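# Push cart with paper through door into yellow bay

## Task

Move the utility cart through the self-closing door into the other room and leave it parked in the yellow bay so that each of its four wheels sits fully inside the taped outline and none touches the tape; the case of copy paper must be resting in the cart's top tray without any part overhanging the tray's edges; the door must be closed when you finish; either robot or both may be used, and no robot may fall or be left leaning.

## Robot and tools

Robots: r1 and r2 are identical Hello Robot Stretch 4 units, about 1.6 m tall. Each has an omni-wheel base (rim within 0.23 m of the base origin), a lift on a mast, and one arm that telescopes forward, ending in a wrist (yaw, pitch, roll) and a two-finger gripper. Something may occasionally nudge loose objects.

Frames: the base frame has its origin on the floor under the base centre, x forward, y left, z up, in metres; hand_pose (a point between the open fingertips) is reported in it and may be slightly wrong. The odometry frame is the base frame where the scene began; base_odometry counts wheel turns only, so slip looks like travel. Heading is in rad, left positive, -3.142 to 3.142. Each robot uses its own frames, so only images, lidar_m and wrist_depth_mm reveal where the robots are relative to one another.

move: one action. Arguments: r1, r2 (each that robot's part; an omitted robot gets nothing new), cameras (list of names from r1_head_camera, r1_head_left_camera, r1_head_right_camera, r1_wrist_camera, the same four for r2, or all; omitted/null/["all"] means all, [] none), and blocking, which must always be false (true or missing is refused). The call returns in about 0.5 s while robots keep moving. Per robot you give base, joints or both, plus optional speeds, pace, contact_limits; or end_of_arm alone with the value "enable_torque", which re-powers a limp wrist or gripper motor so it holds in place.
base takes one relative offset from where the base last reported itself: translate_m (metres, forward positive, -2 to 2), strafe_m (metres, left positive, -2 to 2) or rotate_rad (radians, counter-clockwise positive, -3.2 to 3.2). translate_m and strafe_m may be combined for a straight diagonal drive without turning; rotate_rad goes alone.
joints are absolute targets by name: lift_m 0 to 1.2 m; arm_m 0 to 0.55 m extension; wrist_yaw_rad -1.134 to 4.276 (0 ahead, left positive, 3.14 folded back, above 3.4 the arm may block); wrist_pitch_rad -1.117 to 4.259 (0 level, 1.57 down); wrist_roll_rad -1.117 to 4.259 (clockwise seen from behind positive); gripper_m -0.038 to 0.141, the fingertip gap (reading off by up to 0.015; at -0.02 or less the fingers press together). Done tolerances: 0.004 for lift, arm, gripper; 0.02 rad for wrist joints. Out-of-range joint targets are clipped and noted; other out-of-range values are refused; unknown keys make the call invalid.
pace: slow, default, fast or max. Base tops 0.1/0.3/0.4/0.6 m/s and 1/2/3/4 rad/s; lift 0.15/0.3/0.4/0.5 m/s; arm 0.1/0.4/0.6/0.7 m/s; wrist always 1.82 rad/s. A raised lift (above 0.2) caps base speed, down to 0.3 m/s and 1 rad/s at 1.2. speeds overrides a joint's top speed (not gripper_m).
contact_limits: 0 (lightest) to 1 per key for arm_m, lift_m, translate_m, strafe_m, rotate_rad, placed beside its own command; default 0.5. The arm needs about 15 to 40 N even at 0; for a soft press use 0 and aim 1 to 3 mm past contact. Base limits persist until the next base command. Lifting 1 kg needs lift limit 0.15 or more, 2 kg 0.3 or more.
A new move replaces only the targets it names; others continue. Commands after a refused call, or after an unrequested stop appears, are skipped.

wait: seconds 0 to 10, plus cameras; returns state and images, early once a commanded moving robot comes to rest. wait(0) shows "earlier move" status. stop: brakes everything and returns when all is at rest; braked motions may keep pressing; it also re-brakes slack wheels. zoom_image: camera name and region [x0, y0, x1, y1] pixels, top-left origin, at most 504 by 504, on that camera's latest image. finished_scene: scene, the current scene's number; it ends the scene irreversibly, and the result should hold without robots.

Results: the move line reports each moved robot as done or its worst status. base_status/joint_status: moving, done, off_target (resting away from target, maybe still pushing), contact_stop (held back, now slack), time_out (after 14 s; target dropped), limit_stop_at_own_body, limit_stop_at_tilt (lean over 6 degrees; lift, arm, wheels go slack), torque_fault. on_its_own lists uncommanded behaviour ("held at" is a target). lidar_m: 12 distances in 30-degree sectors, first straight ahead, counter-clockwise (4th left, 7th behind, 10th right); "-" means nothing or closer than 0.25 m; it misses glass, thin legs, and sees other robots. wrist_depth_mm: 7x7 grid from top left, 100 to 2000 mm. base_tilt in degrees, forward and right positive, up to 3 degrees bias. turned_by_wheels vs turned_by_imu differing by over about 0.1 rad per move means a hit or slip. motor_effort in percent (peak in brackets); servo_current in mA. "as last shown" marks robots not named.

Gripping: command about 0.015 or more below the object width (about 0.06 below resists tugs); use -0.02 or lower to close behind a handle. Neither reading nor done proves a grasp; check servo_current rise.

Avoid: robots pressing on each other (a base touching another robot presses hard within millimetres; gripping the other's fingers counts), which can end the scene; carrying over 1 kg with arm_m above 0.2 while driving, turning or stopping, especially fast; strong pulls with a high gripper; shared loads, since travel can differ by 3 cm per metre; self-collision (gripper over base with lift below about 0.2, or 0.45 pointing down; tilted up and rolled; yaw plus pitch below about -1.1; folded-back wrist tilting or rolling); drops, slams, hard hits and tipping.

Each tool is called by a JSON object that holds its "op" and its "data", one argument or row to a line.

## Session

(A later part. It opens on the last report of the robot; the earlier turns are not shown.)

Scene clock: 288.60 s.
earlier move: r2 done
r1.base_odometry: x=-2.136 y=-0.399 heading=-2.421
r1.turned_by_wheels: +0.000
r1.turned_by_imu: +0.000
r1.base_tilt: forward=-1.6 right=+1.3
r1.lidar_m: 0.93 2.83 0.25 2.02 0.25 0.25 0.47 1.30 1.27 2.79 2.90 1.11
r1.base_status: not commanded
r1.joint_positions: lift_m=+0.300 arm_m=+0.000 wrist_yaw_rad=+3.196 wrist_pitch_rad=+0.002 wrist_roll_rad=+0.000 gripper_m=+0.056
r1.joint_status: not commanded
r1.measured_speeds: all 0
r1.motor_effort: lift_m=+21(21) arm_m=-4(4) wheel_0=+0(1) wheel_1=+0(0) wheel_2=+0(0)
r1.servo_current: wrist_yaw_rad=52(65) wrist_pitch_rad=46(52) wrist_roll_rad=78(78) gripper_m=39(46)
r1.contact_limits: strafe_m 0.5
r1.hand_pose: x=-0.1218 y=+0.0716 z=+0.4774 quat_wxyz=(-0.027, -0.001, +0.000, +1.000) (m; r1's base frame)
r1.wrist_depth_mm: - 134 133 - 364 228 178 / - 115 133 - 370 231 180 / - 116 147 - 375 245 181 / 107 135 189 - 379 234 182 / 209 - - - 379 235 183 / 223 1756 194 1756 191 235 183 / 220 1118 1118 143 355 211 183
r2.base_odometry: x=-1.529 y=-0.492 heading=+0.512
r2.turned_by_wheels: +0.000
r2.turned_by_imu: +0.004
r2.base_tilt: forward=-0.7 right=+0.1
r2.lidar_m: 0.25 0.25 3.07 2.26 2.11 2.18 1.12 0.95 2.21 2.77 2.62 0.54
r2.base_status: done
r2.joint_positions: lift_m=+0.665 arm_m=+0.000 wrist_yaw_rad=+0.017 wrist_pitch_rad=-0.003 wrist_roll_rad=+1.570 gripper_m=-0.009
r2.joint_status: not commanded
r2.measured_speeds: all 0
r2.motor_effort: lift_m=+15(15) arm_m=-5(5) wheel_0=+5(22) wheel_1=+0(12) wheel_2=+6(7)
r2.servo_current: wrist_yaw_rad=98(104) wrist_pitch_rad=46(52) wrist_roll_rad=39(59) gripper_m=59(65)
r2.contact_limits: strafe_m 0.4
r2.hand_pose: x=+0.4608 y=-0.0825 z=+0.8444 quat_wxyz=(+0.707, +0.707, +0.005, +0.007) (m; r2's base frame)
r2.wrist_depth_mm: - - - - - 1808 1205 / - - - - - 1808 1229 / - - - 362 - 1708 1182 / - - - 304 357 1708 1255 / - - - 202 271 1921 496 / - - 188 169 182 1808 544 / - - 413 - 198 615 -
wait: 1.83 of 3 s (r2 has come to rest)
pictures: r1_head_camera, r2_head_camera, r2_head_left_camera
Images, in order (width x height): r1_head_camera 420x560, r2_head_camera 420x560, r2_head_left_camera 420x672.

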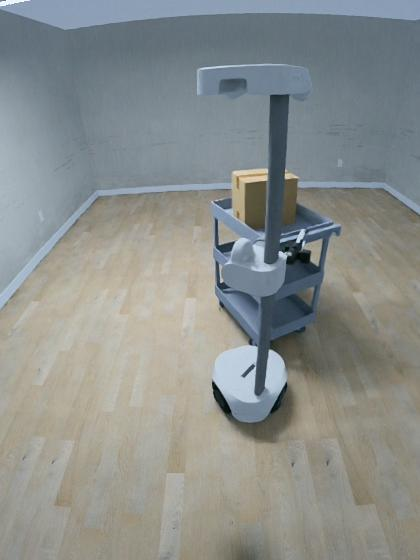

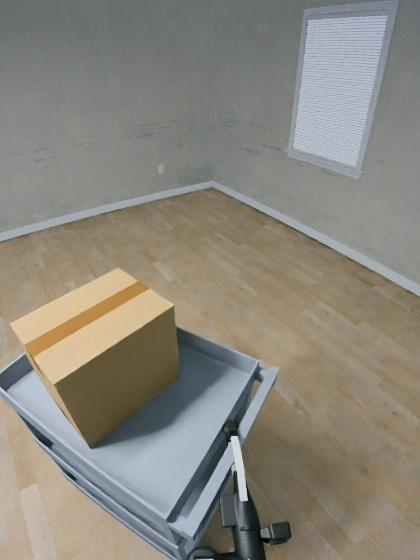

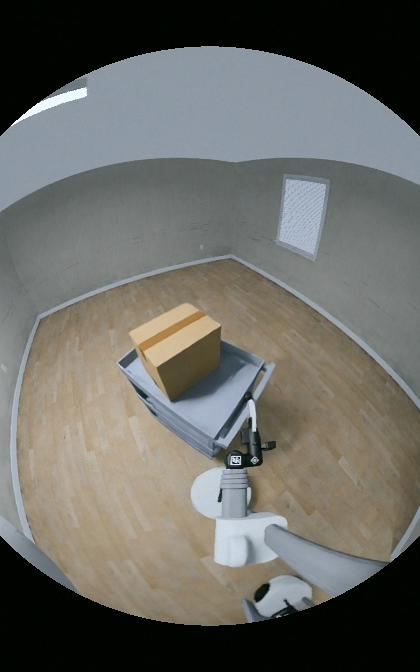

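{"op": "move", "data": {
  "blocking": false,
  "r2": {"base":{"rotate_rad":0.5}},
  "cameras": []
}}

{"op": "wait", "data": {
  "seconds": 2,
  "cameras": []
}}

{"op": "move", "data": {
  "blocking": false,
  "r2": {"base":{"strafe_m":-0.35},"contact_limits":{"strafe_m":0.4}},
  "cameras": []
}}

{"op": "wait", "data": {
  "seconds": 3,
  "cameras": ["r2_head_camera","r1_head_left_camera","r1_head_camera"]
}}

Scene clock: 305.60 s.
move: r2 moving
r1: as last shown
r1.lidar_m: 0.94 2.83 0.25 2.04 0.25 0.25 0.47 1.31 1.27 2.80 2.88 1.07
r1.motor_effort: lift_m=+21(21) arm_m=-3(4) wheel_0=+1(1) wheel_1=+0(0) wheel_2=+0(0)
r1.servo_current: wrist_yaw_rad=65(65) wrist_pitch_rad=33(46) wrist_roll_rad=39(59) gripper_m=46(46)
r1.contact_limits: strafe_m 0.5
r1.wrist_depth_mm: - 134 133 - 364 228 177 / - 114 133 - 366 230 179 / - 116 147 - 375 245 181 / 107 135 189 - 379 234 182 / 209 - - - 382 235 183 / 224 1808 193 1708 191 236 184 / 221 1138 1118 143 353 212 183
r2.base_odometry: x=-1.530 y=-0.492 heading=+0.761
r2.turned_by_wheels: +0.249
r2.turned_by_imu: +0.189
r2.base_tilt: forward=-0.8 right=+0.1
r2.lidar_m: 0.25 0.31 2.63 2.15 2.12 2.34 0.97 0.98 2.29 2.65 2.62 0.48
r2.base_status: rotate_rad moving
r2.joint_positions: lift_m=+0.665 arm_m=+0.000 wrist_yaw_rad=-0.024 wrist_pitch_rad=-0.003 wrist_roll_rad=+1.570 gripper_m=-0.009
r2.joint_status: not commanded
r2.measured_speeds: translate_m=-0.003 strafe_m=+0.001 rotate_rad=+0.962 lift_m=+0.000 arm_m=+0.000 wrist_yaw_rad=-0.002 wrist_pitch_rad=+0.000 wrist_roll_rad=+0.000
r2.motor_effort: lift_m=+15(15) arm_m=+0(5) wheel_0=-5(16) wheel_1=-13(14) wheel_2=-30(30)
r2.servo_current: wrist_yaw_rad=130(137) wrist_pitch_rad=39(52) wrist_roll_rad=46(59) gripper_m=65(65)
r2.hand_pose: x=+0.4571 y=-0.0942 z=+0.8444 quat_wxyz=(+0.707, +0.707, -0.010, -0.007) (m; r2's base frame)
r2.wrist_depth_mm: - - - - - 1756 1229 / - - - 355 - 1808 1229 / - - - 330 377 382 377 / - - - 213 304 1808 1336 / - - - 179 251 1808 508 / - - 184 154 182 1863 - / - - 404 - 195 - -
pictures: none
No camera images: "cameras" was empty.

Scene clock: 306.47 s.
earlier move: r2 done
r1.base_odometry: x=-2.136 y=-0.399 heading=-2.421
r1.turned_by_wheels: +0.000
r1.turned_by_imu: +0.000
r1.base_tilt: forward=-1.6 right=+1.3
r1.lidar_m: 0.95 2.81 0.25 2.04 0.25 0.25 0.48 1.32 1.26 2.79 2.88 1.02
r1.base_status: not commanded
r1.joint_positions: lift_m=+0.300 arm_m=+0.000 wrist_yaw_rad=+3.196 wrist_pitch_rad=+0.002 wrist_roll_rad=+0.000 gripper_m=+0.056
r1.joint_status: not commanded
r1.measured_speeds: all 0
r1.motor_effort: lift_m=+21(21) arm_m=-4(4) wheel_0=-1(1) wheel_1=+0(0) wheel_2=+0(0)
r1.servo_current: wrist_yaw_rad=39(78) wrist_pitch_rad=46(46) wrist_roll_rad=65(65) gripper_m=39(46)
r1.contact_limits: strafe_m 0.5
r1.hand_pose: x=-0.1218 y=+0.0716 z=+0.4774 quat_wxyz=(-0.027, -0.001, +0.000, +1.000) (m; r1's base frame)
r1.wrist_depth_mm: - 133 133 - 364 229 178 / - 114 133 - 373 231 180 / - 116 146 - 373 244 181 / 107 135 189 - 377 236 182 / 208 - - - 382 236 183 / 223 1863 194 1756 191 236 183 / 221 1118 1118 143 355 211 183
r2.base_odometry: x=-1.529 y=-0.492 heading=+1.011
r2.turned_by_wheels: +0.250
r2.turned_by_imu: +0.162
r2.base_tilt: forward=-0.7 right=+0.0
r2.lidar_m: 0.29 0.32 2.44 2.17 2.18 2.31 0.98 2.20 2.47 2.58 2.61 0.48
r2.base_status: done
r2.joint_positions: lift_m=+0.665 arm_m=+0.000 wrist_yaw_rad=-0.008 wrist_pitch_rad=-0.003 wrist_roll_rad=+1.570 gripper_m=-0.009
r2.joint_status: not commanded
r2.measured_speeds: all 0
r2.motor_effort: lift_m=+15(15) arm_m=-3(5) wheel_0=-5(24) wheel_1=-4(14) wheel_2=-3(30)
r2.servo_current: wrist_yaw_rad=65(143) wrist_pitch_rad=39(52) wrist_roll_rad=52(59) gripper_m=72(72)
r2.hand_pose: x=+0.4586 y=-0.0898 z=+0.8444 quat_wxyz=(+0.708, +0.707, -0.004, -0.002) (m; r2's base frame)
r2.wrist_depth_mm: - - - 301 - 1808 1229 / - - - 325 349 347 347 / - - - 291 315 1863 1308 / - - - 206 276 1863 512 / - - - 190 242 1808 - / - 449 189 171 172 809 - / - - 415 - 207 - -
wait: 0.87 of 2 s (r2 has come to rest)
pictures: none
No camera images: "cameras" was empty.

Scene clock: 306.97 s.
move: r2 moving
r1: as last shown
r1.lidar_m: 0.95 2.82 0.25 2.01 0.25 0.25 0.47 1.33 1.29 2.80 2.88 1.00
r1.motor_effort: lift_m=+21(21) arm_m=-3(4) wheel_0=+0(1) wheel_1=+0(0) wheel_2=+0(0)
r1.servo_current: wrist_yaw_rad=52(59) wrist_pitch_rad=46(46) wrist_roll_rad=59(59) gripper_m=39(52)
r1.contact_limits: strafe_m 0.5
r1.wrist_depth_mm: - 134 133 - 364 229 178 / - 114 134 - 370 229 180 / - 116 147 - 375 245 182 / 107 135 190 - 377 234 182 / 209 - - - 382 236 183 / 224 1863 194 1808 191 236 184 / 220 1118 1098 143 355 211 182
r2.base_odometry: x=-1.498 y=-0.511 heading=+1.012
r2.turned_by_wheels: +0.001
r2.turned_by_imu: +0.001
r2.base_tilt: forward=-0.6 right=+0.0
r2.lidar_m: 0.31 0.28 2.49 2.18 2.20 2.32 0.97 2.16 2.51 2.55 2.56 0.49
r2.base_status: strafe_m moving
r2.joint_positions: lift_m=+0.665 arm_m=+0.000 wrist_yaw_rad=+0.009 wrist_pitch_rad=-0.003 wrist_roll_rad=+1.570 gripper_m=-0.009
r2.joint_status: not commanded
r2.measured_speeds: translate_m=-0.001 strafe_m=-0.140 rotate_rad=+0.004 lift_m=+0.000 arm_m=+0.000 wrist_yaw_rad=+0.065 wrist_pitch_rad=+0.000 wrist_roll_rad=+0.000
r2.motor_effort: lift_m=+15(15) arm_m=-3(4) wheel_0=+17(18) wheel_1=-9(11) wheel_2=+0(3)
r2.servo_current: wrist_yaw_rad=59(65) wrist_pitch_rad=39(46) wrist_roll_rad=46(52) gripper_m=59(65)
r2.contact_limits: strafe_m 0.4
r2.hand_pose: x=+0.4600 y=-0.0850 z=+0.8444 quat_wxyz=(+0.707, +0.707, +0.002, +0.004) (m; r2's base frame)
r2.wrist_depth_mm: - - - 291 - 1756 1182 / - - - 317 340 343 1078 / - - - 286 310 1808 1255 / - - - 207 276 1808 525 / - - - 189 248 809 - / - 452 195 176 172 809 - / - - 418 - 204 - -
pictures: none
No camera images: "cameras" was empty.

Scene clock: 308.97 s.
earlier move: r2 done
r1.base_odometry: x=-2.136 y=-0.399 heading=-2.421
r1.turned_by_wheels: +0.000
r1.turned_by_imu: +0.000
r1.base_tilt: forward=-1.6 right=+1.3
r1.lidar_m: 1.50 2.81 0.25 2.06 0.25 0.25 0.49 1.31 1.26 2.77 2.87 1.00
r1.base_status: not commanded
r1.joint_positions: lift_m=+0.300 arm_m=+0.000 wrist_yaw_rad=+3.196 wrist_pitch_rad=+0.002 wrist_roll_rad=+0.000 gripper_m=+0.056
r1.joint_status: not commanded
r1.measured_speeds: all 0
r1.motor_effort: lift_m=+21(21) arm_m=-3(4) wheel_0=+0(1) wheel_1=+0(0) wheel_2=+0(0)
r1.servo_current: wrist_yaw_rad=33(65) wrist_pitch_rad=46(52) wrist_roll_rad=46(65) gripper_m=39(52)
r1.contact_limits: strafe_m 0.5
r1.hand_pose: x=-0.1218 y=+0.0716 z=+0.4774 quat_wxyz=(-0.027, -0.001, +0.000, +1.000) (m; r1's base frame)
r1.wrist_depth_mm: - 134 133 - 364 228 178 / - 114 133 - 370 231 179 / - 115 146 - 375 245 181 / 107 135 190 - 379 235 183 / 208 - - - 379 236 183 / 223 1808 194 1756 191 236 183 / 221 1138 1118 143 355 211 183
r2.base_odometry: x=-1.232 y=-0.677 heading=+1.012
r2.turned_by_wheels: +0.000
r2.turned_by_imu: +0.002
r2.base_tilt: forward=-0.7 right=+0.0
r2.lidar_m: 0.25 0.25 0.68 2.50 2.52 1.03 1.02 2.02 2.42 2.24 2.24 0.50
r2.base_status: done
r2.joint_positions: lift_m=+0.665 arm_m=+0.000 wrist_yaw_rad=+0.011 wrist_pitch_rad=-0.003 wrist_roll_rad=+1.570 gripper_m=-0.009
r2.joint_status: not commanded
r2.measured_speeds: all 0
r2.motor_effort: lift_m=+15(15) arm_m=-4(4) wheel_0=+6(25) wheel_1=+2(11) wheel_2=+6(12)
r2.servo_current: wrist_yaw_rad=72(143) wrist_pitch_rad=46(46) wrist_roll_rad=46(59) gripper_m=65(72)
r2.contact_limits: strafe_m 0.4
r2.hand_pose: x=+0.4602 y=-0.0843 z=+0.8444 quat_wxyz=(+0.707, +0.707, +0.003, +0.005) (m; r2's base frame)
r2.wrist_depth_mm: - - - - - 1808 1229 / - - - - - 1808 1229 / - - - 359 - 1863 1255 / - - - 312 384 387 384 / - - - 202 274 1921 1366 / - - 191 167 183 1708 512 / - - 407 - 196 - -
wait: 2.00 of 3 s (r2 has come to rest)
pictures: r1_head_camera, r1_head_left_camera, r2_head_camera
Images, in order (width x height): r1_head_camera 420x560, r1_head_left_camera 420x672, r2_head_camera 420x560.

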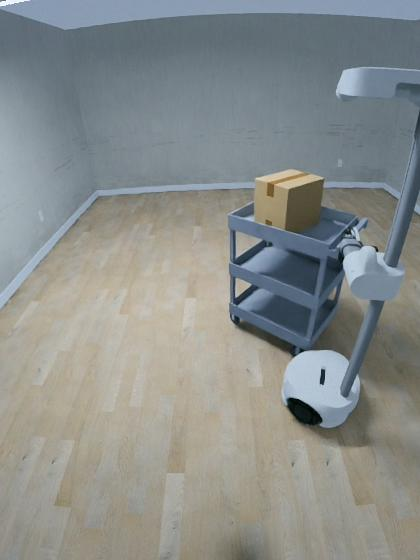

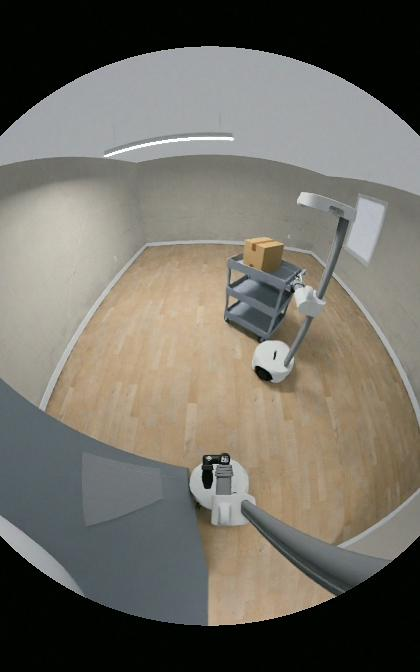

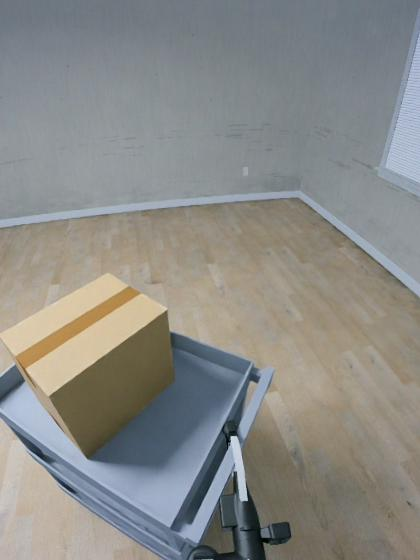

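{"op": "move", "data": {
  "blocking": false,
  "r2": {"base":{"rotate_rad":0.33}},
  "cameras": []
}}

{"op": "wait", "data": {
  "seconds": 2,
  "cameras": []
}}

{"op": "move", "data": {
  "blocking": false,
  "r2": {"base":{"translate_m":-0.25},"contact_limits":{"translate_m":0.4}},
  "cameras": []
}}

{"op": "wait", "data": {
  "seconds": 3,
  "cameras": ["r2_head_camera","r1_head_left_camera","r1_head_camera","r2_head_left_camera"]
}}

Scene clock: 323.60 s.
move: r2 moving
r1: as last shown
r1.base_tilt: forward=-1.6 right=+1.2
r1.lidar_m: 1.50 2.82 0.25 2.06 0.25 0.25 0.44 1.34 1.25 2.77 2.87 1.01
r1.servo_current: wrist_yaw_rad=39(52) wrist_pitch_rad=39(46) wrist_roll_rad=39(52) gripper_m=52(52)
r1.contact_limits: strafe_m 0.5
r1.wrist_depth_mm: - 133 133 - 364 229 178 / - 114 133 - 373 231 180 / - 116 147 - 373 244 181 / 107 134 190 - 379 235 183 / 208 - - - 382 236 183 / 224 1808 194 1756 192 236 183 / 220 1138 1118 143 355 211 183
r2.base_odometry: x=-1.232 y=-0.677 heading=+1.244
r2.turned_by_wheels: +0.232
r2.turned_by_imu: +0.197
r2.base_tilt: forward=-0.8 right=+0.1
r2.lidar_m: 0.25 0.28 2.61 2.52 2.62 1.02 2.03 2.07 2.32 2.23 2.35 0.50
r2.base_status: rotate_rad moving
r2.joint_positions: lift_m=+0.665 arm_m=+0.000 wrist_yaw_rad=-0.020 wrist_pitch_rad=-0.003 wrist_roll_rad=+1.570 gripper_m=-0.009
r2.joint_status: not commanded
r2.measured_speeds: translate_m=+0.000 strafe_m=+0.000 rotate_rad=+0.665 lift_m=+0.000 arm_m=+0.000 wrist_yaw_rad=-0.004 wrist_pitch_rad=+0.000 wrist_roll_rad=+0.000
r2.motor_effort: lift_m=+15(15) arm_m=+2(4) wheel_0=-6(11) wheel_1=-7(11) wheel_2=-23(26)
r2.servo_current: wrist_yaw_rad=117(117) wrist_pitch_rad=39(46) wrist_roll_rad=39(59) gripper_m=65(65)
r2.hand_pose: x=+0.4575 y=-0.0932 z=+0.8444 quat_wxyz=(+0.707, +0.707, -0.008, -0.006) (m; r2's base frame)
r2.wrist_depth_mm: - - - - - 1863 1205 / - - - 342 - 1808 1229 / - - - 332 370 375 375 / - - - 214 306 1863 1336 / - - - 181 252 1863 496 / - - 182 156 182 1708 - / - - 402 - 197 - -
pictures: none
No camera images: "cameras" was empty.

Scene clock: 324.30 s.
earlier move: r2 done
r1.base_odometry: x=-2.136 y=-0.399 heading=-2.421
r1.turned_by_wheels: +0.000
r1.turned_by_imu: +0.000
r1.base_tilt: forward=-1.6 right=+1.3
r1.lidar_m: 1.47 2.85 0.25 2.03 0.25 0.25 0.44 1.33 1.28 2.79 2.89 1.01
r1.base_status: not commanded
r1.joint_positions: lift_m=+0.300 arm_m=+0.000 wrist_yaw_rad=+3.196 wrist_pitch_rad=+0.002 wrist_roll_rad=+0.000 gripper_m=+0.056
r1.joint_status: not commanded
r1.measured_speeds: all 0
r1.motor_effort: lift_m=+21(21) arm_m=-3(4) wheel_0=+0(1) wheel_1=+0(0) wheel_2=+0(0)
r1.servo_current: wrist_yaw_rad=52(59) wrist_pitch_rad=39(46) wrist_roll_rad=52(59) gripper_m=46(52)
r1.contact_limits: strafe_m 0.5
r1.hand_pose: x=-0.1218 y=+0.0716 z=+0.4774 quat_wxyz=(-0.027, -0.001, +0.000, +1.000) (m; r1's base frame)
r1.wrist_depth_mm: - 134 133 - 362 228 178 / - 114 133 - 370 231 179 / - 116 146 - 370 245 181 / 107 135 189 - 379 234 182 / 208 - - - 382 236 183 / 223 1756 193 1756 190 236 183 / 221 1138 1118 143 357 212 183
r2.base_odometry: x=-1.232 y=-0.677 heading=+1.343
r2.turned_by_wheels: +0.099
r2.turned_by_imu: +0.071
r2.base_tilt: forward=-0.7 right=+0.1
r2.lidar_m: 0.27 0.27 2.55 2.53 2.68 1.03 2.02 2.13 2.28 2.23 2.37 0.47
r2.base_status: done
r2.joint_positions: lift_m=+0.665 arm_m=+0.000 wrist_yaw_rad=+0.010 wrist_pitch_rad=-0.003 wrist_roll_rad=+1.570 gripper_m=-0.009
r2.joint_status: not commanded
r2.measured_speeds: all 0
r2.motor_effort: lift_m=+15(15) arm_m=+4(4) wheel_0=+3(15) wheel_1=-1(11) wheel_2=+2(26)
r2.servo_current: wrist_yaw_rad=72(117) wrist_pitch_rad=46(46) wrist_roll_rad=39(59) gripper_m=72(72)
r2.hand_pose: x=+0.4601 y=-0.0846 z=+0.8444 quat_wxyz=(+0.707, +0.707, +0.002, +0.005) (m; r2's base frame)
r2.wrist_depth_mm: - - - - - 1808 1182 / - - - 312 - 1661 1205 / - - - 298 329 1537 1229 / - - - 211 285 1863 500 / - - - 190 250 - - / - 449 189 171 172 768 - / - - 413 - 208 - -
wait: 0.70 of 2 s (r2 has come to rest)
pictures: none
No camera images: "cameras" was empty.

Scene clock: 324.80 s.
move: r2 moving
r1: as last shown
r1.lidar_m: 1.42 2.81 0.25 2.05 0.25 0.25 0.44 1.32 1.28 2.80 2.88 0.99
r1.servo_current: wrist_yaw_rad=39(72) wrist_pitch_rad=46(52) wrist_roll_rad=59(59) gripper_m=39(46)
r1.contact_limits: strafe_m 0.5
r1.wrist_depth_mm: - 133 133 - 366 229 178 / - 115 134 - 370 231 179 / - 116 146 - 373 244 181 / 108 135 189 - 377 236 182 / 209 - - - 382 236 183 / 224 1808 193 1708 190 236 183 / 221 1138 1118 143 355 211 183
r2.base_odometry: x=-1.239 y=-0.707 heading=+1.343
r2.turned_by_wheels: +0.001
r2.turned_by_imu: +0.001
r2.base_tilt: forward=-0.6 right=+0.0
r2.lidar_m: 0.30 0.26 2.56 2.53 2.64 0.99 2.00 2.09 2.30 2.22 2.38 0.48
r2.base_status: translate_m moving
r2.joint_positions: lift_m=+0.665 arm_m=+0.000 wrist_yaw_rad=+0.010 wrist_pitch_rad=-0.003 wrist_roll_rad=+1.570 gripper_m=-0.009
r2.joint_status: not commanded
r2.measured_speeds: translate_m=-0.121 strafe_m=+0.001 rotate_rad=+0.002 lift_m=+0.000 arm_m=+0.000 wrist_yaw_rad=+0.000 wrist_pitch_rad=+0.000 wrist_roll_rad=+0.000
r2.motor_effort: lift_m=+15(15) arm_m=-1(4) wheel_0=-3(7) wheel_1=-8(9) wheel_2=+21(21)
r2.servo_current: wrist_yaw_rad=52(78) wrist_pitch_rad=46(46) wrist_roll_rad=39(52) gripper_m=65(65)
r2.contact_limits: translate_m 0.4
r2.hand_pose: x=+0.4601 y=-0.0846 z=+0.8444 quat_wxyz=(+0.707, +0.707, +0.002, +0.005) (m; r2's base frame)
r2.wrist_depth_mm: - - - - - 1808 1229 / - - - 314 343 1576 1160 / - - - 240 319 1708 1255 / - - - 209 278 1863 508 / - - - 190 249 - - / - 449 188 174 172 788 - / - - 410 - 210 - -
pictures: none
No camera images: "cameras" was empty.

Scene clock: 326.60 s.
earlier move: r2 done
r1.base_odometry: x=-2.136 y=-0.399 heading=-2.421
r1.turned_by_wheels: +0.000
r1.turned_by_imu: +0.000
r1.base_tilt: forward=-1.6 right=+1.3
r1.lidar_m: 1.32 2.82 0.25 2.05 0.25 0.25 0.46 1.32 1.26 2.78 2.86 0.80
r1.base_status: not commanded
r1.joint_positions: lift_m=+0.300 arm_m=+0.000 wrist_yaw_rad=+3.196 wrist_pitch_rad=+0.002 wrist_roll_rad=+0.000 gripper_m=+0.056
r1.joint_status: not commanded
r1.measured_speeds: all 0
r1.motor_effort: lift_m=+21(21) arm_m=-3(4) wheel_0=+0(1) wheel_1=+0(0) wheel_2=+0(0)
r1.servo_current: wrist_yaw_rad=39(72) wrist_pitch_rad=39(52) wrist_roll_rad=59(59) gripper_m=39(46)
r1.contact_limits: strafe_m 0.5
r1.hand_pose: x=-0.1218 y=+0.0716 z=+0.4774 quat_wxyz=(-0.027, -0.001, +0.000, +1.000) (m; r1's base frame)
r1.wrist_depth_mm: - 134 134 - 364 228 178 / - 114 133 - 370 231 179 / - 116 146 - 375 244 181 / 107 135 189 - 379 234 182 / 208 - - - 379 236 183 / 224 1921 194 1756 190 236 183 / 221 1098 1118 143 355 212 183
r2.base_odometry: x=-1.289 y=-0.920 heading=+1.342
r2.turned_by_wheels: -0.002
r2.turned_by_imu: -0.002
r2.base_tilt: forward=-0.7 right=+0.1
r2.lidar_m: 0.31 0.33 2.59 2.53 0.89 0.83 1.77 1.85 2.26 2.21 2.38 0.48
r2.base_status: done
r2.joint_positions: lift_m=+0.665 arm_m=+0.000 wrist_yaw_rad=-0.007 wrist_pitch_rad=-0.003 wrist_roll_rad=+1.570 gripper_m=-0.009
r2.joint_status: not commanded
r2.measured_speeds: all 0
r2.motor_effort: lift_m=+15(15) arm_m=-4(4) wheel_0=-8(13) wheel_1=-4(10) wheel_2=-1(23)
r2.servo_current: wrist_yaw_rad=52(78) wrist_pitch_rad=39(52) wrist_roll_rad=52(59) gripper_m=65(72)
r2.contact_limits: translate_m 0.4
r2.hand_pose: x=+0.4587 y=-0.0895 z=+0.8444 quat_wxyz=(+0.708, +0.707, -0.004, -0.001) (m; r2's base frame)
r2.wrist_depth_mm: - - - 270 - 1756 1205 / - - - 300 324 329 327 / - - - 221 290 1921 1281 / - - - 203 266 - 544 / - - 455 188 244 820 - / - 449 189 173 171 798 - / - - 424 - 211 - -
wait: 1.80 of 3 s (r2 has come to rest)
pictures: r1_head_camera, r1_head_left_camera, r2_head_camera, r2_head_left_camera
Images, in order (width x height): r1_head_camera 420x560, r1_head_left_camera 420x672, r2_head_camera 420x560, r2_head_left_camera 420x672.

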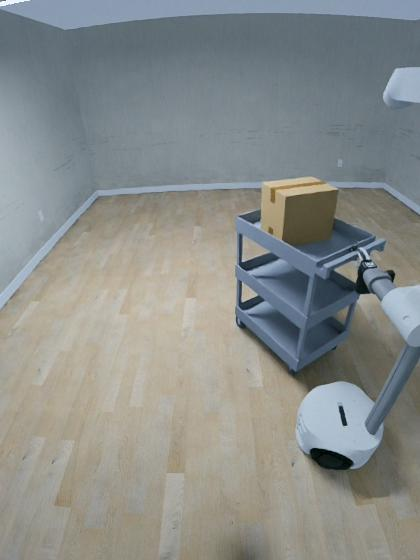

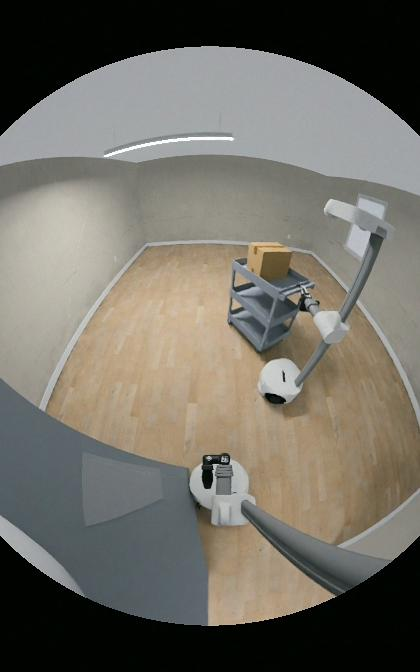

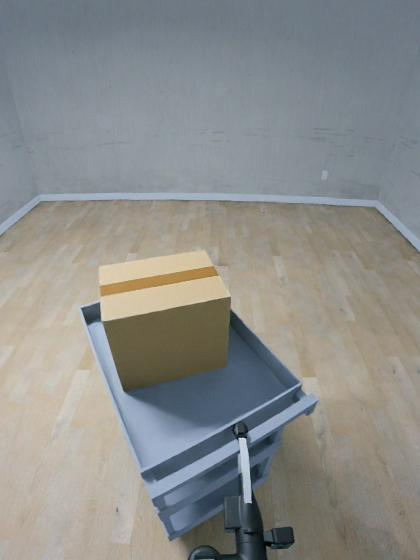

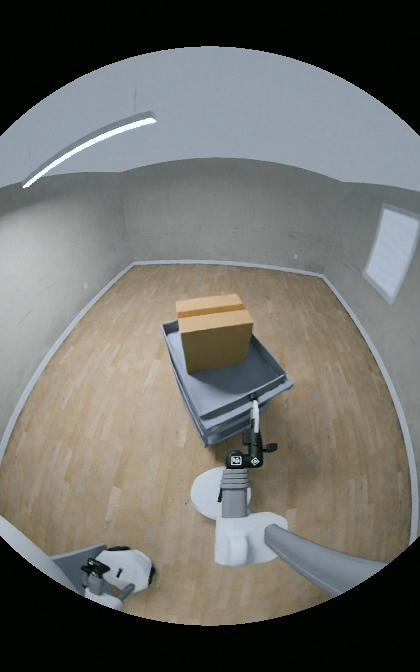

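{"op": "move", "data": {
  "blocking": false,
  "r2": {"base":{"translate_m":-0.3,"strafe_m":0.1},"contact_limits":{"translate_m":0.4}},
  "cameras": []
}}

{"op": "wait", "data": {
  "seconds": 3,
  "cameras": ["r2_head_camera","r1_head_right_camera","r1_head_camera","r2_head_left_camera"]
}}

Scene clock: 338.90 s.
move: r2 moving
r1: as last shown
r1.lidar_m: 1.31 2.83 0.25 2.05 0.25 0.25 0.46 1.33 1.28 2.79 0.94 0.76
r1.servo_current: wrist_yaw_rad=39(59) wrist_pitch_rad=39(46) wrist_roll_rad=46(52) gripper_m=39(46)
r1.contact_limits: strafe_m 0.5
r1.wrist_depth_mm: - 134 133 - 362 228 177 / - 114 133 - 370 231 179 / - 116 147 - 375 244 181 / 107 135 189 - 377 235 182 / 208 - - - 382 235 183 / 224 1808 193 1756 191 236 183 / 221 1118 1118 143 353 213 183
r2.base_odometry: x=-1.306 y=-0.948 heading=+1.341
r2.turned_by_wheels: -0.001
r2.turned_by_imu: +0.000
r2.base_tilt: forward=-0.7 right=+0.1
r2.lidar_m: 0.33 0.32 2.59 2.52 0.83 0.79 1.76 1.85 2.24 2.22 2.37 0.46
r2.base_status: translate_m moving; strafe_m moving
r2.joint_positions: lift_m=+0.665 arm_m=+0.000 wrist_yaw_rad=-0.007 wrist_pitch_rad=-0.003 wrist_roll_rad=+1.570 gripper_m=-0.009
r2.joint_status: not commanded
r2.measured_speeds: translate_m=-0.123 strafe_m=+0.041 rotate_rad=+0.001 lift_m=+0.000 arm_m=+0.000 wrist_yaw_rad=+0.000 wrist_pitch_rad=+0.000 wrist_roll_rad=+0.000
r2.motor_effort: lift_m=+15(15) arm_m=-4(4) wheel_0=-14(17) wheel_1=-6(8) wheel_2=+13(14)
r2.servo_current: wrist_yaw_rad=52(65) wrist_pitch_rad=46(46) wrist_roll_rad=52(65) gripper_m=65(65)
r2.contact_limits: translate_m 0.4
r2.hand_pose: x=+0.4587 y=-0.0895 z=+0.8444 quat_wxyz=(+0.708, +0.707, -0.004, -0.001) (m; r2's base frame)
r2.wrist_depth_mm: - - - 259 - 1756 1205 / - - - 296 314 324 320 / - - - 214 281 1921 1255 / - - - 201 263 - - / - - 452 187 243 820 - / - 449 190 176 171 788 - / - - 427 - 213 - -
pictures: none
No camera images: "cameras" was empty.

Scene clock: 340.87 s.
earlier move: r2 done
r1.base_odometry: x=-2.136 y=-0.399 heading=-2.421
r1.turned_by_wheels: +0.000
r1.turned_by_imu: +0.000
r1.base_tilt: forward=-1.6 right=+1.3
r1.lidar_m: 1.13 2.83 0.25 2.06 0.25 0.25 0.47 1.35 1.28 2.80 0.56 0.53
r1.base_status: not commanded
r1.joint_positions: lift_m=+0.300 arm_m=+0.000 wrist_yaw_rad=+3.196 wrist_pitch_rad=+0.002 wrist_roll_rad=+0.000 gripper_m=+0.056
r1.joint_status: not commanded
r1.measured_speeds: all 0
r1.motor_effort: lift_m=+21(21) arm_m=-3(4) wheel_0=+0(1) wheel_1=+0(0) wheel_2=+0(0)
r1.servo_current: wrist_yaw_rad=46(65) wrist_pitch_rad=46(52) wrist_roll_rad=52(72) gripper_m=39(46)
r1.contact_limits: strafe_m 0.5
r1.hand_pose: x=-0.1218 y=+0.0716 z=+0.4774 quat_wxyz=(-0.027, -0.001, +0.000, +1.000) (m; r1's base frame)
r1.wrist_depth_mm: - 133 134 - 366 228 178 / - 114 133 - 368 230 179 / - 116 146 - 375 244 181 / 107 135 189 - 379 234 182 / 208 - - - 382 236 182 / 224 1756 193 1708 191 236 183 / 221 1098 1138 143 355 213 183
r2.base_odometry: x=-1.454 y=-1.190 heading=+1.341
r2.turned_by_wheels: +0.000
r2.turned_by_imu: -0.001
r2.base_tilt: forward=-0.7 right=+0.1
r2.lidar_m: 0.37 0.39 2.52 2.46 0.55 0.52 1.54 1.57 2.24 2.30 2.43 0.43
r2.base_status: done
r2.joint_positions: lift_m=+0.665 arm_m=+0.000 wrist_yaw_rad=-0.007 wrist_pitch_rad=-0.003 wrist_roll_rad=+1.570 gripper_m=-0.009
r2.joint_status: not commanded
r2.measured_speeds: all 0
r2.motor_effort: lift_m=+15(15) arm_m=-3(4) wheel_0=-5(19) wheel_1=-6(8) wheel_2=+0(14)
r2.servo_current: wrist_yaw_rad=46(65) wrist_pitch_rad=46(52) wrist_roll_rad=46(65) gripper_m=65(72)
r2.contact_limits: translate_m 0.4
r2.hand_pose: x=+0.4587 y=-0.0895 z=+0.8444 quat_wxyz=(+0.708, +0.707, -0.004, -0.001) (m; r2's base frame)
r2.wrist_depth_mm: - - - 186 245 1661 1160 / - - - 183 242 1756 559 / - - - 181 238 820 - / - 452 445 179 236 809 - / - - 455 177 234 809 - / - - 190 176 171 820 - / - - 473 - 229 - -
wait: 1.97 of 3 s (r2 has come to rest)
pictures: r1_head_camera, r1_head_right_camera, r2_head_camera, r2_head_left_camera
Images, in order (width x height): r1_head_camera 420x560, r1_head_right_camera 420x672, r2_head_camera 420x560, r2_head_left_camera 420x672.

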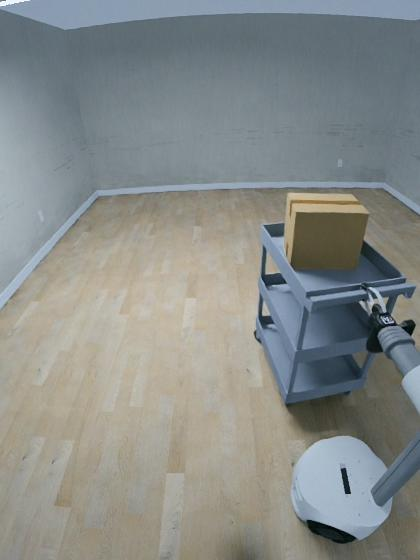

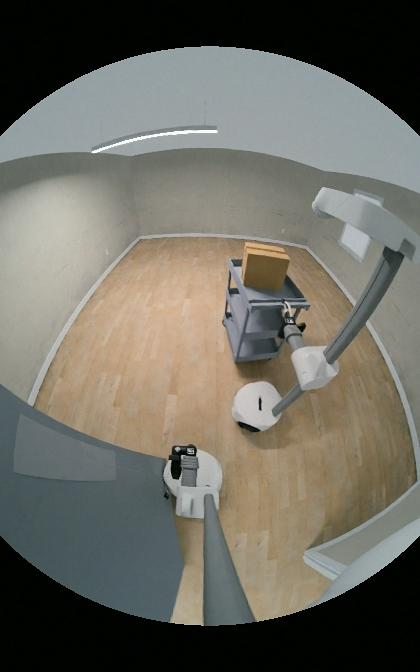

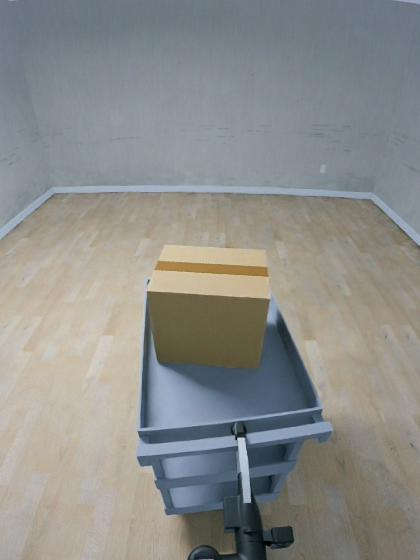

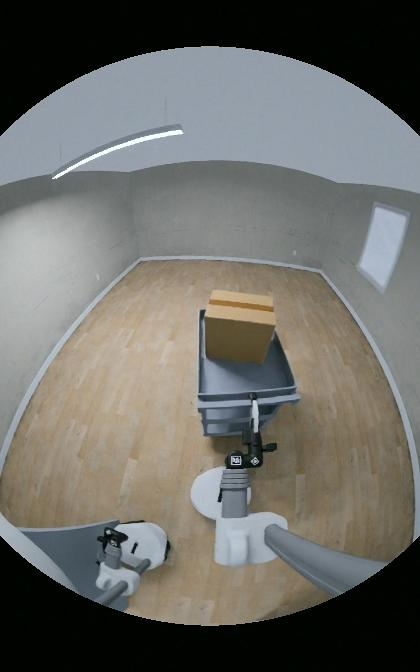

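{"op": "move", "data": {
  "blocking": false,
  "r2": {"base":{"translate_m":-0.35},"contact_limits":{"translate_m":0.3},"pace":"slow"},
  "cameras": []
}}

{"op": "wait", "data": {
  "seconds": 5,
  "cameras": ["r1_head_right_camera","r1_head_camera","r2_head_left_camera"]
}}

Scene clock: 353.13 s.
move: r2 moving
r1: as last shown
r1.lidar_m: 1.10 2.83 0.25 2.04 0.25 0.25 0.45 1.32 1.28 2.79 0.54 0.52
r1.motor_effort: lift_m=+21(21) arm_m=-4(4) wheel_0=+0(1) wheel_1=+0(0) wheel_2=+0(0)
r1.servo_current: wrist_yaw_rad=52(59) wrist_pitch_rad=39(46) wrist_roll_rad=59(59) gripper_m=46(46)
r1.contact_limits: strafe_m 0.5
r1.wrist_depth_mm: - 134 134 - 362 228 178 / - 114 133 - 370 230 180 / - 116 146 - 370 244 181 / 107 135 189 - 379 235 182 / 209 - - - 382 236 183 / 224 1808 193 1708 191 235 182 / 221 1118 1098 143 355 212 183
r2.base_odometry: x=-1.457 y=-1.202 heading=+1.341
r2.turned_by_wheels: +0.000
r2.turned_by_imu: +0.000
r2.base_tilt: forward=-0.7 right=+0.1
r2.lidar_m: 0.40 0.39 2.52 2.47 0.49 0.53 1.51 1.53 2.23 2.28 2.42 0.45
r2.base_status: translate_m moving
r2.joint_positions: lift_m=+0.665 arm_m=+0.000 wrist_yaw_rad=-0.003 wrist_pitch_rad=-0.003 wrist_roll_rad=+1.570 gripper_m=-0.009
r2.joint_status: not commanded
r2.measured_speeds: translate_m=-0.049 strafe_m=+0.000 rotate_rad=-0.001 lift_m=+0.000 arm_m=+0.000 wrist_yaw_rad=+0.016 wrist_pitch_rad=+0.000 wrist_roll_rad=+0.000
r2.motor_effort: lift_m=+15(15) arm_m=-3(4) wheel_0=-10(13) wheel_1=-7(10) wheel_2=+11(11)
r2.servo_current: wrist_yaw_rad=46(59) wrist_pitch_rad=39(46) wrist_roll_rad=46(59) gripper_m=65(72)
r2.contact_limits: translate_m 0.3
r2.hand_pose: x=+0.4590 y=-0.0884 z=+0.8444 quat_wxyz=(+0.708, +0.707, -0.002, +0.000) (m; r2's base frame)
r2.wrist_depth_mm: - - - 183 241 1708 1205 / - - - 181 239 1863 530 / - - - 180 237 820 - / - 452 445 178 236 820 - / - - 455 177 235 809 - / - - 189 176 172 820 - / - - 484 - 230 - -
pictures: none
No camera images: "cameras" was empty.

Scene clock: 357.40 s.
earlier move: r2 done
r1.base_odometry: x=-2.136 y=-0.399 heading=-2.421
r1.turned_by_wheels: +0.000
r1.turned_by_imu: +0.000
r1.base_tilt: forward=-1.6 right=+1.3
r1.lidar_m: 4.89 2.83 0.25 2.05 0.25 0.25 0.47 1.30 1.30 0.37 0.36 0.72
r1.base_status: not commanded
r1.joint_positions: lift_m=+0.300 arm_m=+0.000 wrist_yaw_rad=+3.196 wrist_pitch_rad=+0.002 wrist_roll_rad=+0.000 gripper_m=+0.056
r1.joint_status: not commanded
r1.measured_speeds: all 0
r1.motor_effort: lift_m=+21(21) arm_m=-4(4) wheel_0=+0(1) wheel_1=+0(0) wheel_2=+0(0)
r1.servo_current: wrist_yaw_rad=52(65) wrist_pitch_rad=39(52) wrist_roll_rad=52(65) gripper_m=39(52)
r1.contact_limits: strafe_m 0.5
r1.hand_pose: x=-0.1218 y=+0.0716 z=+0.4774 quat_wxyz=(-0.027, -0.001, +0.000, +1.000) (m; r1's base frame)
r1.wrist_depth_mm: - 134 133 - 364 229 177 / - 115 133 - 370 231 179 / - 116 147 - 375 245 181 / 108 135 189 - 377 235 182 / 209 - - - 382 236 183 / 224 1808 193 1756 191 236 183 / 221 1118 1118 143 355 212 183
r2.base_odometry: x=-1.534 y=-1.530 heading=+1.341
r2.turned_by_wheels: +0.001
r2.turned_by_imu: +0.003
r2.base_tilt: forward=-0.7 right=+0.1
r2.lidar_m: 0.42 0.48 2.56 0.37 0.35 1.00 1.22 1.16 1.73 2.26 2.41 0.38
r2.base_status: done
r2.joint_positions: lift_m=+0.665 arm_m=+0.000 wrist_yaw_rad=+0.007 wrist_pitch_rad=-0.003 wrist_roll_rad=+1.570 gripper_m=-0.009
r2.joint_status: not commanded
r2.measured_speeds: all 0
r2.motor_effort: lift_m=+15(15) arm_m=-3(4) wheel_0=-1(13) wheel_1=-3(10) wheel_2=+9(16)
r2.servo_current: wrist_yaw_rad=59(65) wrist_pitch_rad=39(52) wrist_roll_rad=52(59) gripper_m=65(72)
r2.contact_limits: translate_m 0.3
r2.hand_pose: x=+0.4599 y=-0.0854 z=+0.8444 quat_wxyz=(+0.707, +0.707, +0.001, +0.004) (m; r2's base frame)
r2.wrist_depth_mm: - - - 139 191 691 - / - - 439 145 199 759 - / - 427 418 151 207 798 - / - 469 452 160 218 831 - / - - 500 167 229 - - / - - 190 176 171 1863 - / - - - - - 1708 496
wait: 4.27 of 5 s (r2 has come to rest)
pictures: r1_head_camera, r1_head_right_camera, r2_head_left_camera
Images, in order (width x height): r1_head_camera 420x560, r1_head_right_camera 420x672, r2_head_left_camera 420x672.

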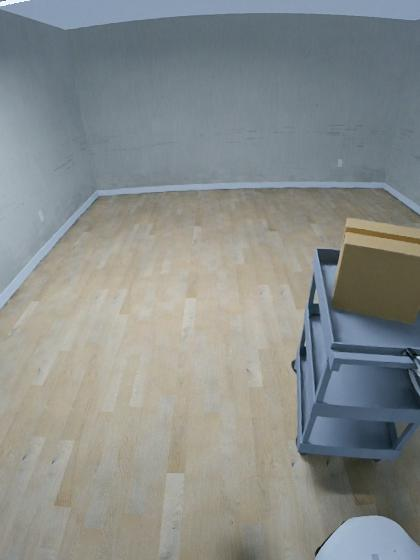

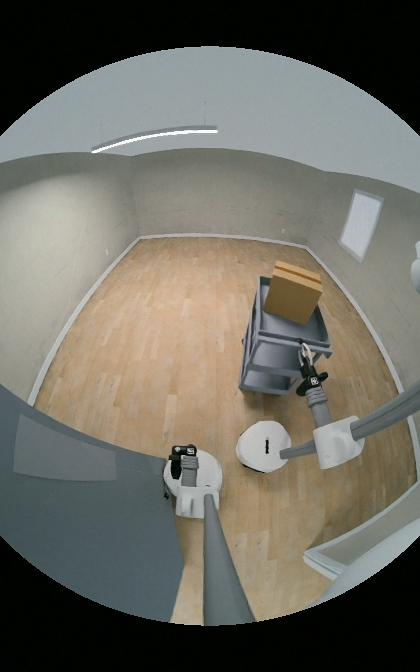

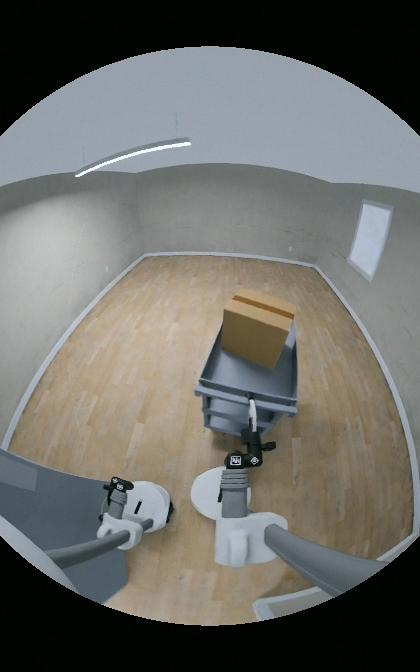

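{"op": "move", "data": {
  "blocking": false,
  "r2": {"base":{"translate_m":-0.3},"contact_limits":{"translate_m":0.3},"pace":"slow"},
  "cameras": []
}}

{"op": "wait", "data": {
  "seconds": 5,
  "cameras": ["r1_head_right_camera","r2_head_right_camera","r2_head_left_camera","r2_head_camera"]
}}

Scene clock: 363.50 s.
move: r2 moving
r1: as last shown
r1.base_tilt: forward=-1.6 right=+1.2
r1.lidar_m: 4.89 2.85 0.25 2.02 0.25 0.25 0.49 1.32 1.28 0.37 0.34 0.72
r1.motor_effort: lift_m=+21(21) arm_m=-3(4) wheel_0=+0(0) wheel_1=+0(0) wheel_2=+0(0)
r1.servo_current: wrist_yaw_rad=33(59) wrist_pitch_rad=46(46) wrist_roll_rad=33(59) gripper_m=33(46)
r1.contact_limits: strafe_m 0.5
r1.wrist_depth_mm: - 133 133 - 366 227 178 / - 115 133 - 368 230 180 / - 116 147 - 375 245 181 / 108 135 189 - 377 234 182 / 208 - - - 382 236 182 / 224 1808 194 1808 191 236 183 / 221 1138 1118 143 353 211 183
r2.base_odometry: x=-1.537 y=-1.542 heading=+1.342
r2.turned_by_wheels: +0.000
r2.turned_by_imu: +0.001
r2.base_tilt: forward=-0.7 right=+0.0
r2.lidar_m: 0.44 0.48 2.53 0.35 0.35 0.99 1.22 1.13 1.72 2.26 2.44 0.40
r2.base_status: translate_m moving
r2.joint_positions: lift_m=+0.665 arm_m=+0.000 wrist_yaw_rad=+0.007 wrist_pitch_rad=-0.003 wrist_roll_rad=+1.570 gripper_m=-0.009
r2.joint_status: not commanded
r2.measured_speeds: translate_m=-0.048 strafe_m=+0.000 rotate_rad=+0.000 lift_m=+0.000 arm_m=+0.000 wrist_yaw_rad=+0.000 wrist_pitch_rad=+0.000 wrist_roll_rad=+0.000
r2.motor_effort: lift_m=+15(15) arm_m=-3(4) wheel_0=+0(6) wheel_1=-7(7) wheel_2=+15(15)
r2.servo_current: wrist_yaw_rad=59(65) wrist_pitch_rad=46(46) wrist_roll_rad=52(52) gripper_m=65(72)
r2.contact_limits: translate_m 0.3
r2.hand_pose: x=+0.4599 y=-0.0854 z=+0.8444 quat_wxyz=(+0.707, +0.707, +0.001, +0.004) (m; r2's base frame)
r2.wrist_depth_mm: - - - 138 190 723 - / - - 433 145 199 759 - / - 427 415 151 208 809 - / - 473 455 160 218 831 - / - - 500 167 229 - - / - - 190 176 171 1921 - / - - - - - 1708 492
pictures: none
No camera images: "cameras" was empty.

Scene clock: 367.27 s.
earlier move: r2 done
r1.base_odometry: x=-2.136 y=-0.399 heading=-2.421
r1.turned_by_wheels: +0.000
r1.turned_by_imu: +0.000
r1.base_tilt: forward=-1.6 right=+1.3
r1.lidar_m: 4.89 2.82 0.25 2.05 0.25 0.25 0.45 1.33 0.35 0.33 0.56 0.55
r1.base_status: not commanded
r1.joint_positions: lift_m=+0.300 arm_m=+0.000 wrist_yaw_rad=+3.196 wrist_pitch_rad=+0.002 wrist_roll_rad=+0.000 gripper_m=+0.056
r1.joint_status: not commanded
r1.measured_speeds: all 0
r1.motor_effort: lift_m=+21(21) arm_m=-3(4) wheel_0=+0(1) wheel_1=+0(0) wheel_2=+0(0)
r1.servo_current: wrist_yaw_rad=39(85) wrist_pitch_rad=52(52) wrist_roll_rad=46(65) gripper_m=39(46)
r1.contact_limits: strafe_m 0.5
r1.hand_pose: x=-0.1218 y=+0.0716 z=+0.4774 quat_wxyz=(-0.027, -0.001, +0.000, +1.000) (m; r1's base frame)
r1.wrist_depth_mm: - 133 133 - 366 229 178 / - 114 134 - 368 230 180 / - 116 147 - 373 245 181 / 107 134 190 - 377 234 182 / 209 - - - 379 236 183 / 222 1808 193 1756 191 236 183 / 220 1118 1138 143 357 212 183
r2.base_odometry: x=-1.602 y=-1.822 heading=+1.341
r2.turned_by_wheels: +0.000
r2.turned_by_imu: +0.001
r2.base_tilt: forward=-0.7 right=+0.1
r2.lidar_m: 0.40 0.53 0.34 0.34 0.73 0.96 3.82 0.87 1.27 2.23 2.37 0.39
r2.base_status: done
r2.joint_positions: lift_m=+0.665 arm_m=+0.000 wrist_yaw_rad=+0.007 wrist_pitch_rad=-0.003 wrist_roll_rad=+1.570 gripper_m=-0.009
r2.joint_status: not commanded
r2.measured_speeds: all 0
r2.motor_effort: lift_m=+15(15) arm_m=-4(4) wheel_0=-3(9) wheel_1=-6(8) wheel_2=+8(16)
r2.servo_current: wrist_yaw_rad=39(72) wrist_pitch_rad=39(52) wrist_roll_rad=46(65) gripper_m=65(72)
r2.contact_limits: translate_m 0.3
r2.hand_pose: x=+0.4599 y=-0.0854 z=+0.8444 quat_wxyz=(+0.707, +0.707, +0.001, +0.004) (m; r2's base frame)
r2.wrist_depth_mm: - 404 368 111 163 676 - / - 379 370 121 176 732 - / - 439 415 129 190 - - / - - 469 140 206 - - / - - 559 154 226 - - / - - 188 175 171 1808 504 / - - - - - 1756 1281
wait: 3.77 of 5 s (r2 has come to rest)
pictures: r1_head_right_camera, r2_head_camera, r2_head_left_camera, r2_head_right_camera
Images, in order (width x height): r1_head_right_camera 420x672, r2_head_camera 420x560, r2_head_left_camera 420x672, r2_head_right_camera 420x672.

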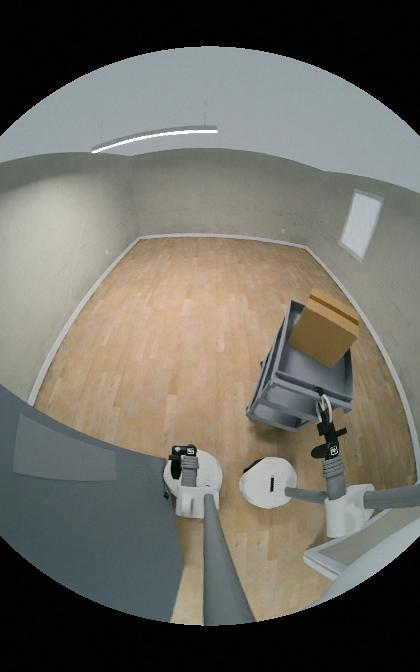

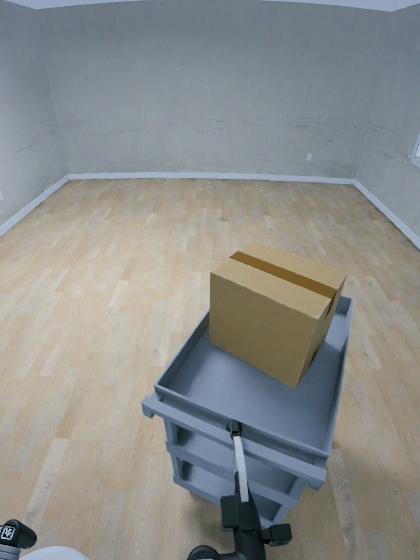

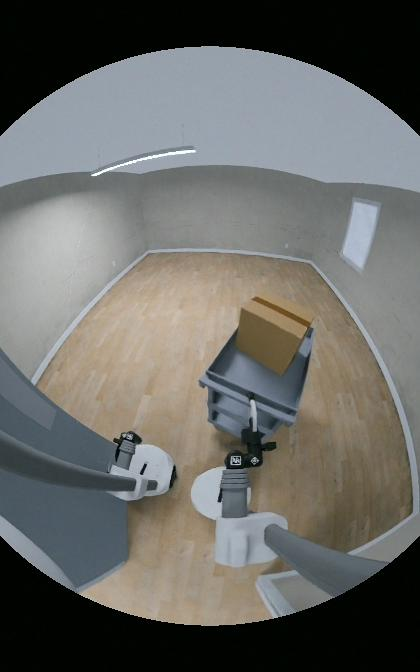

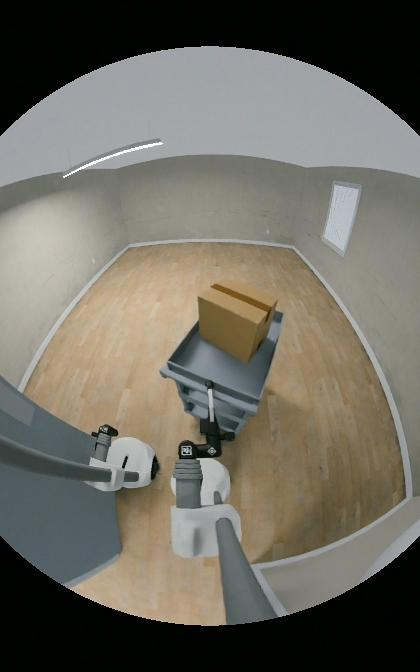

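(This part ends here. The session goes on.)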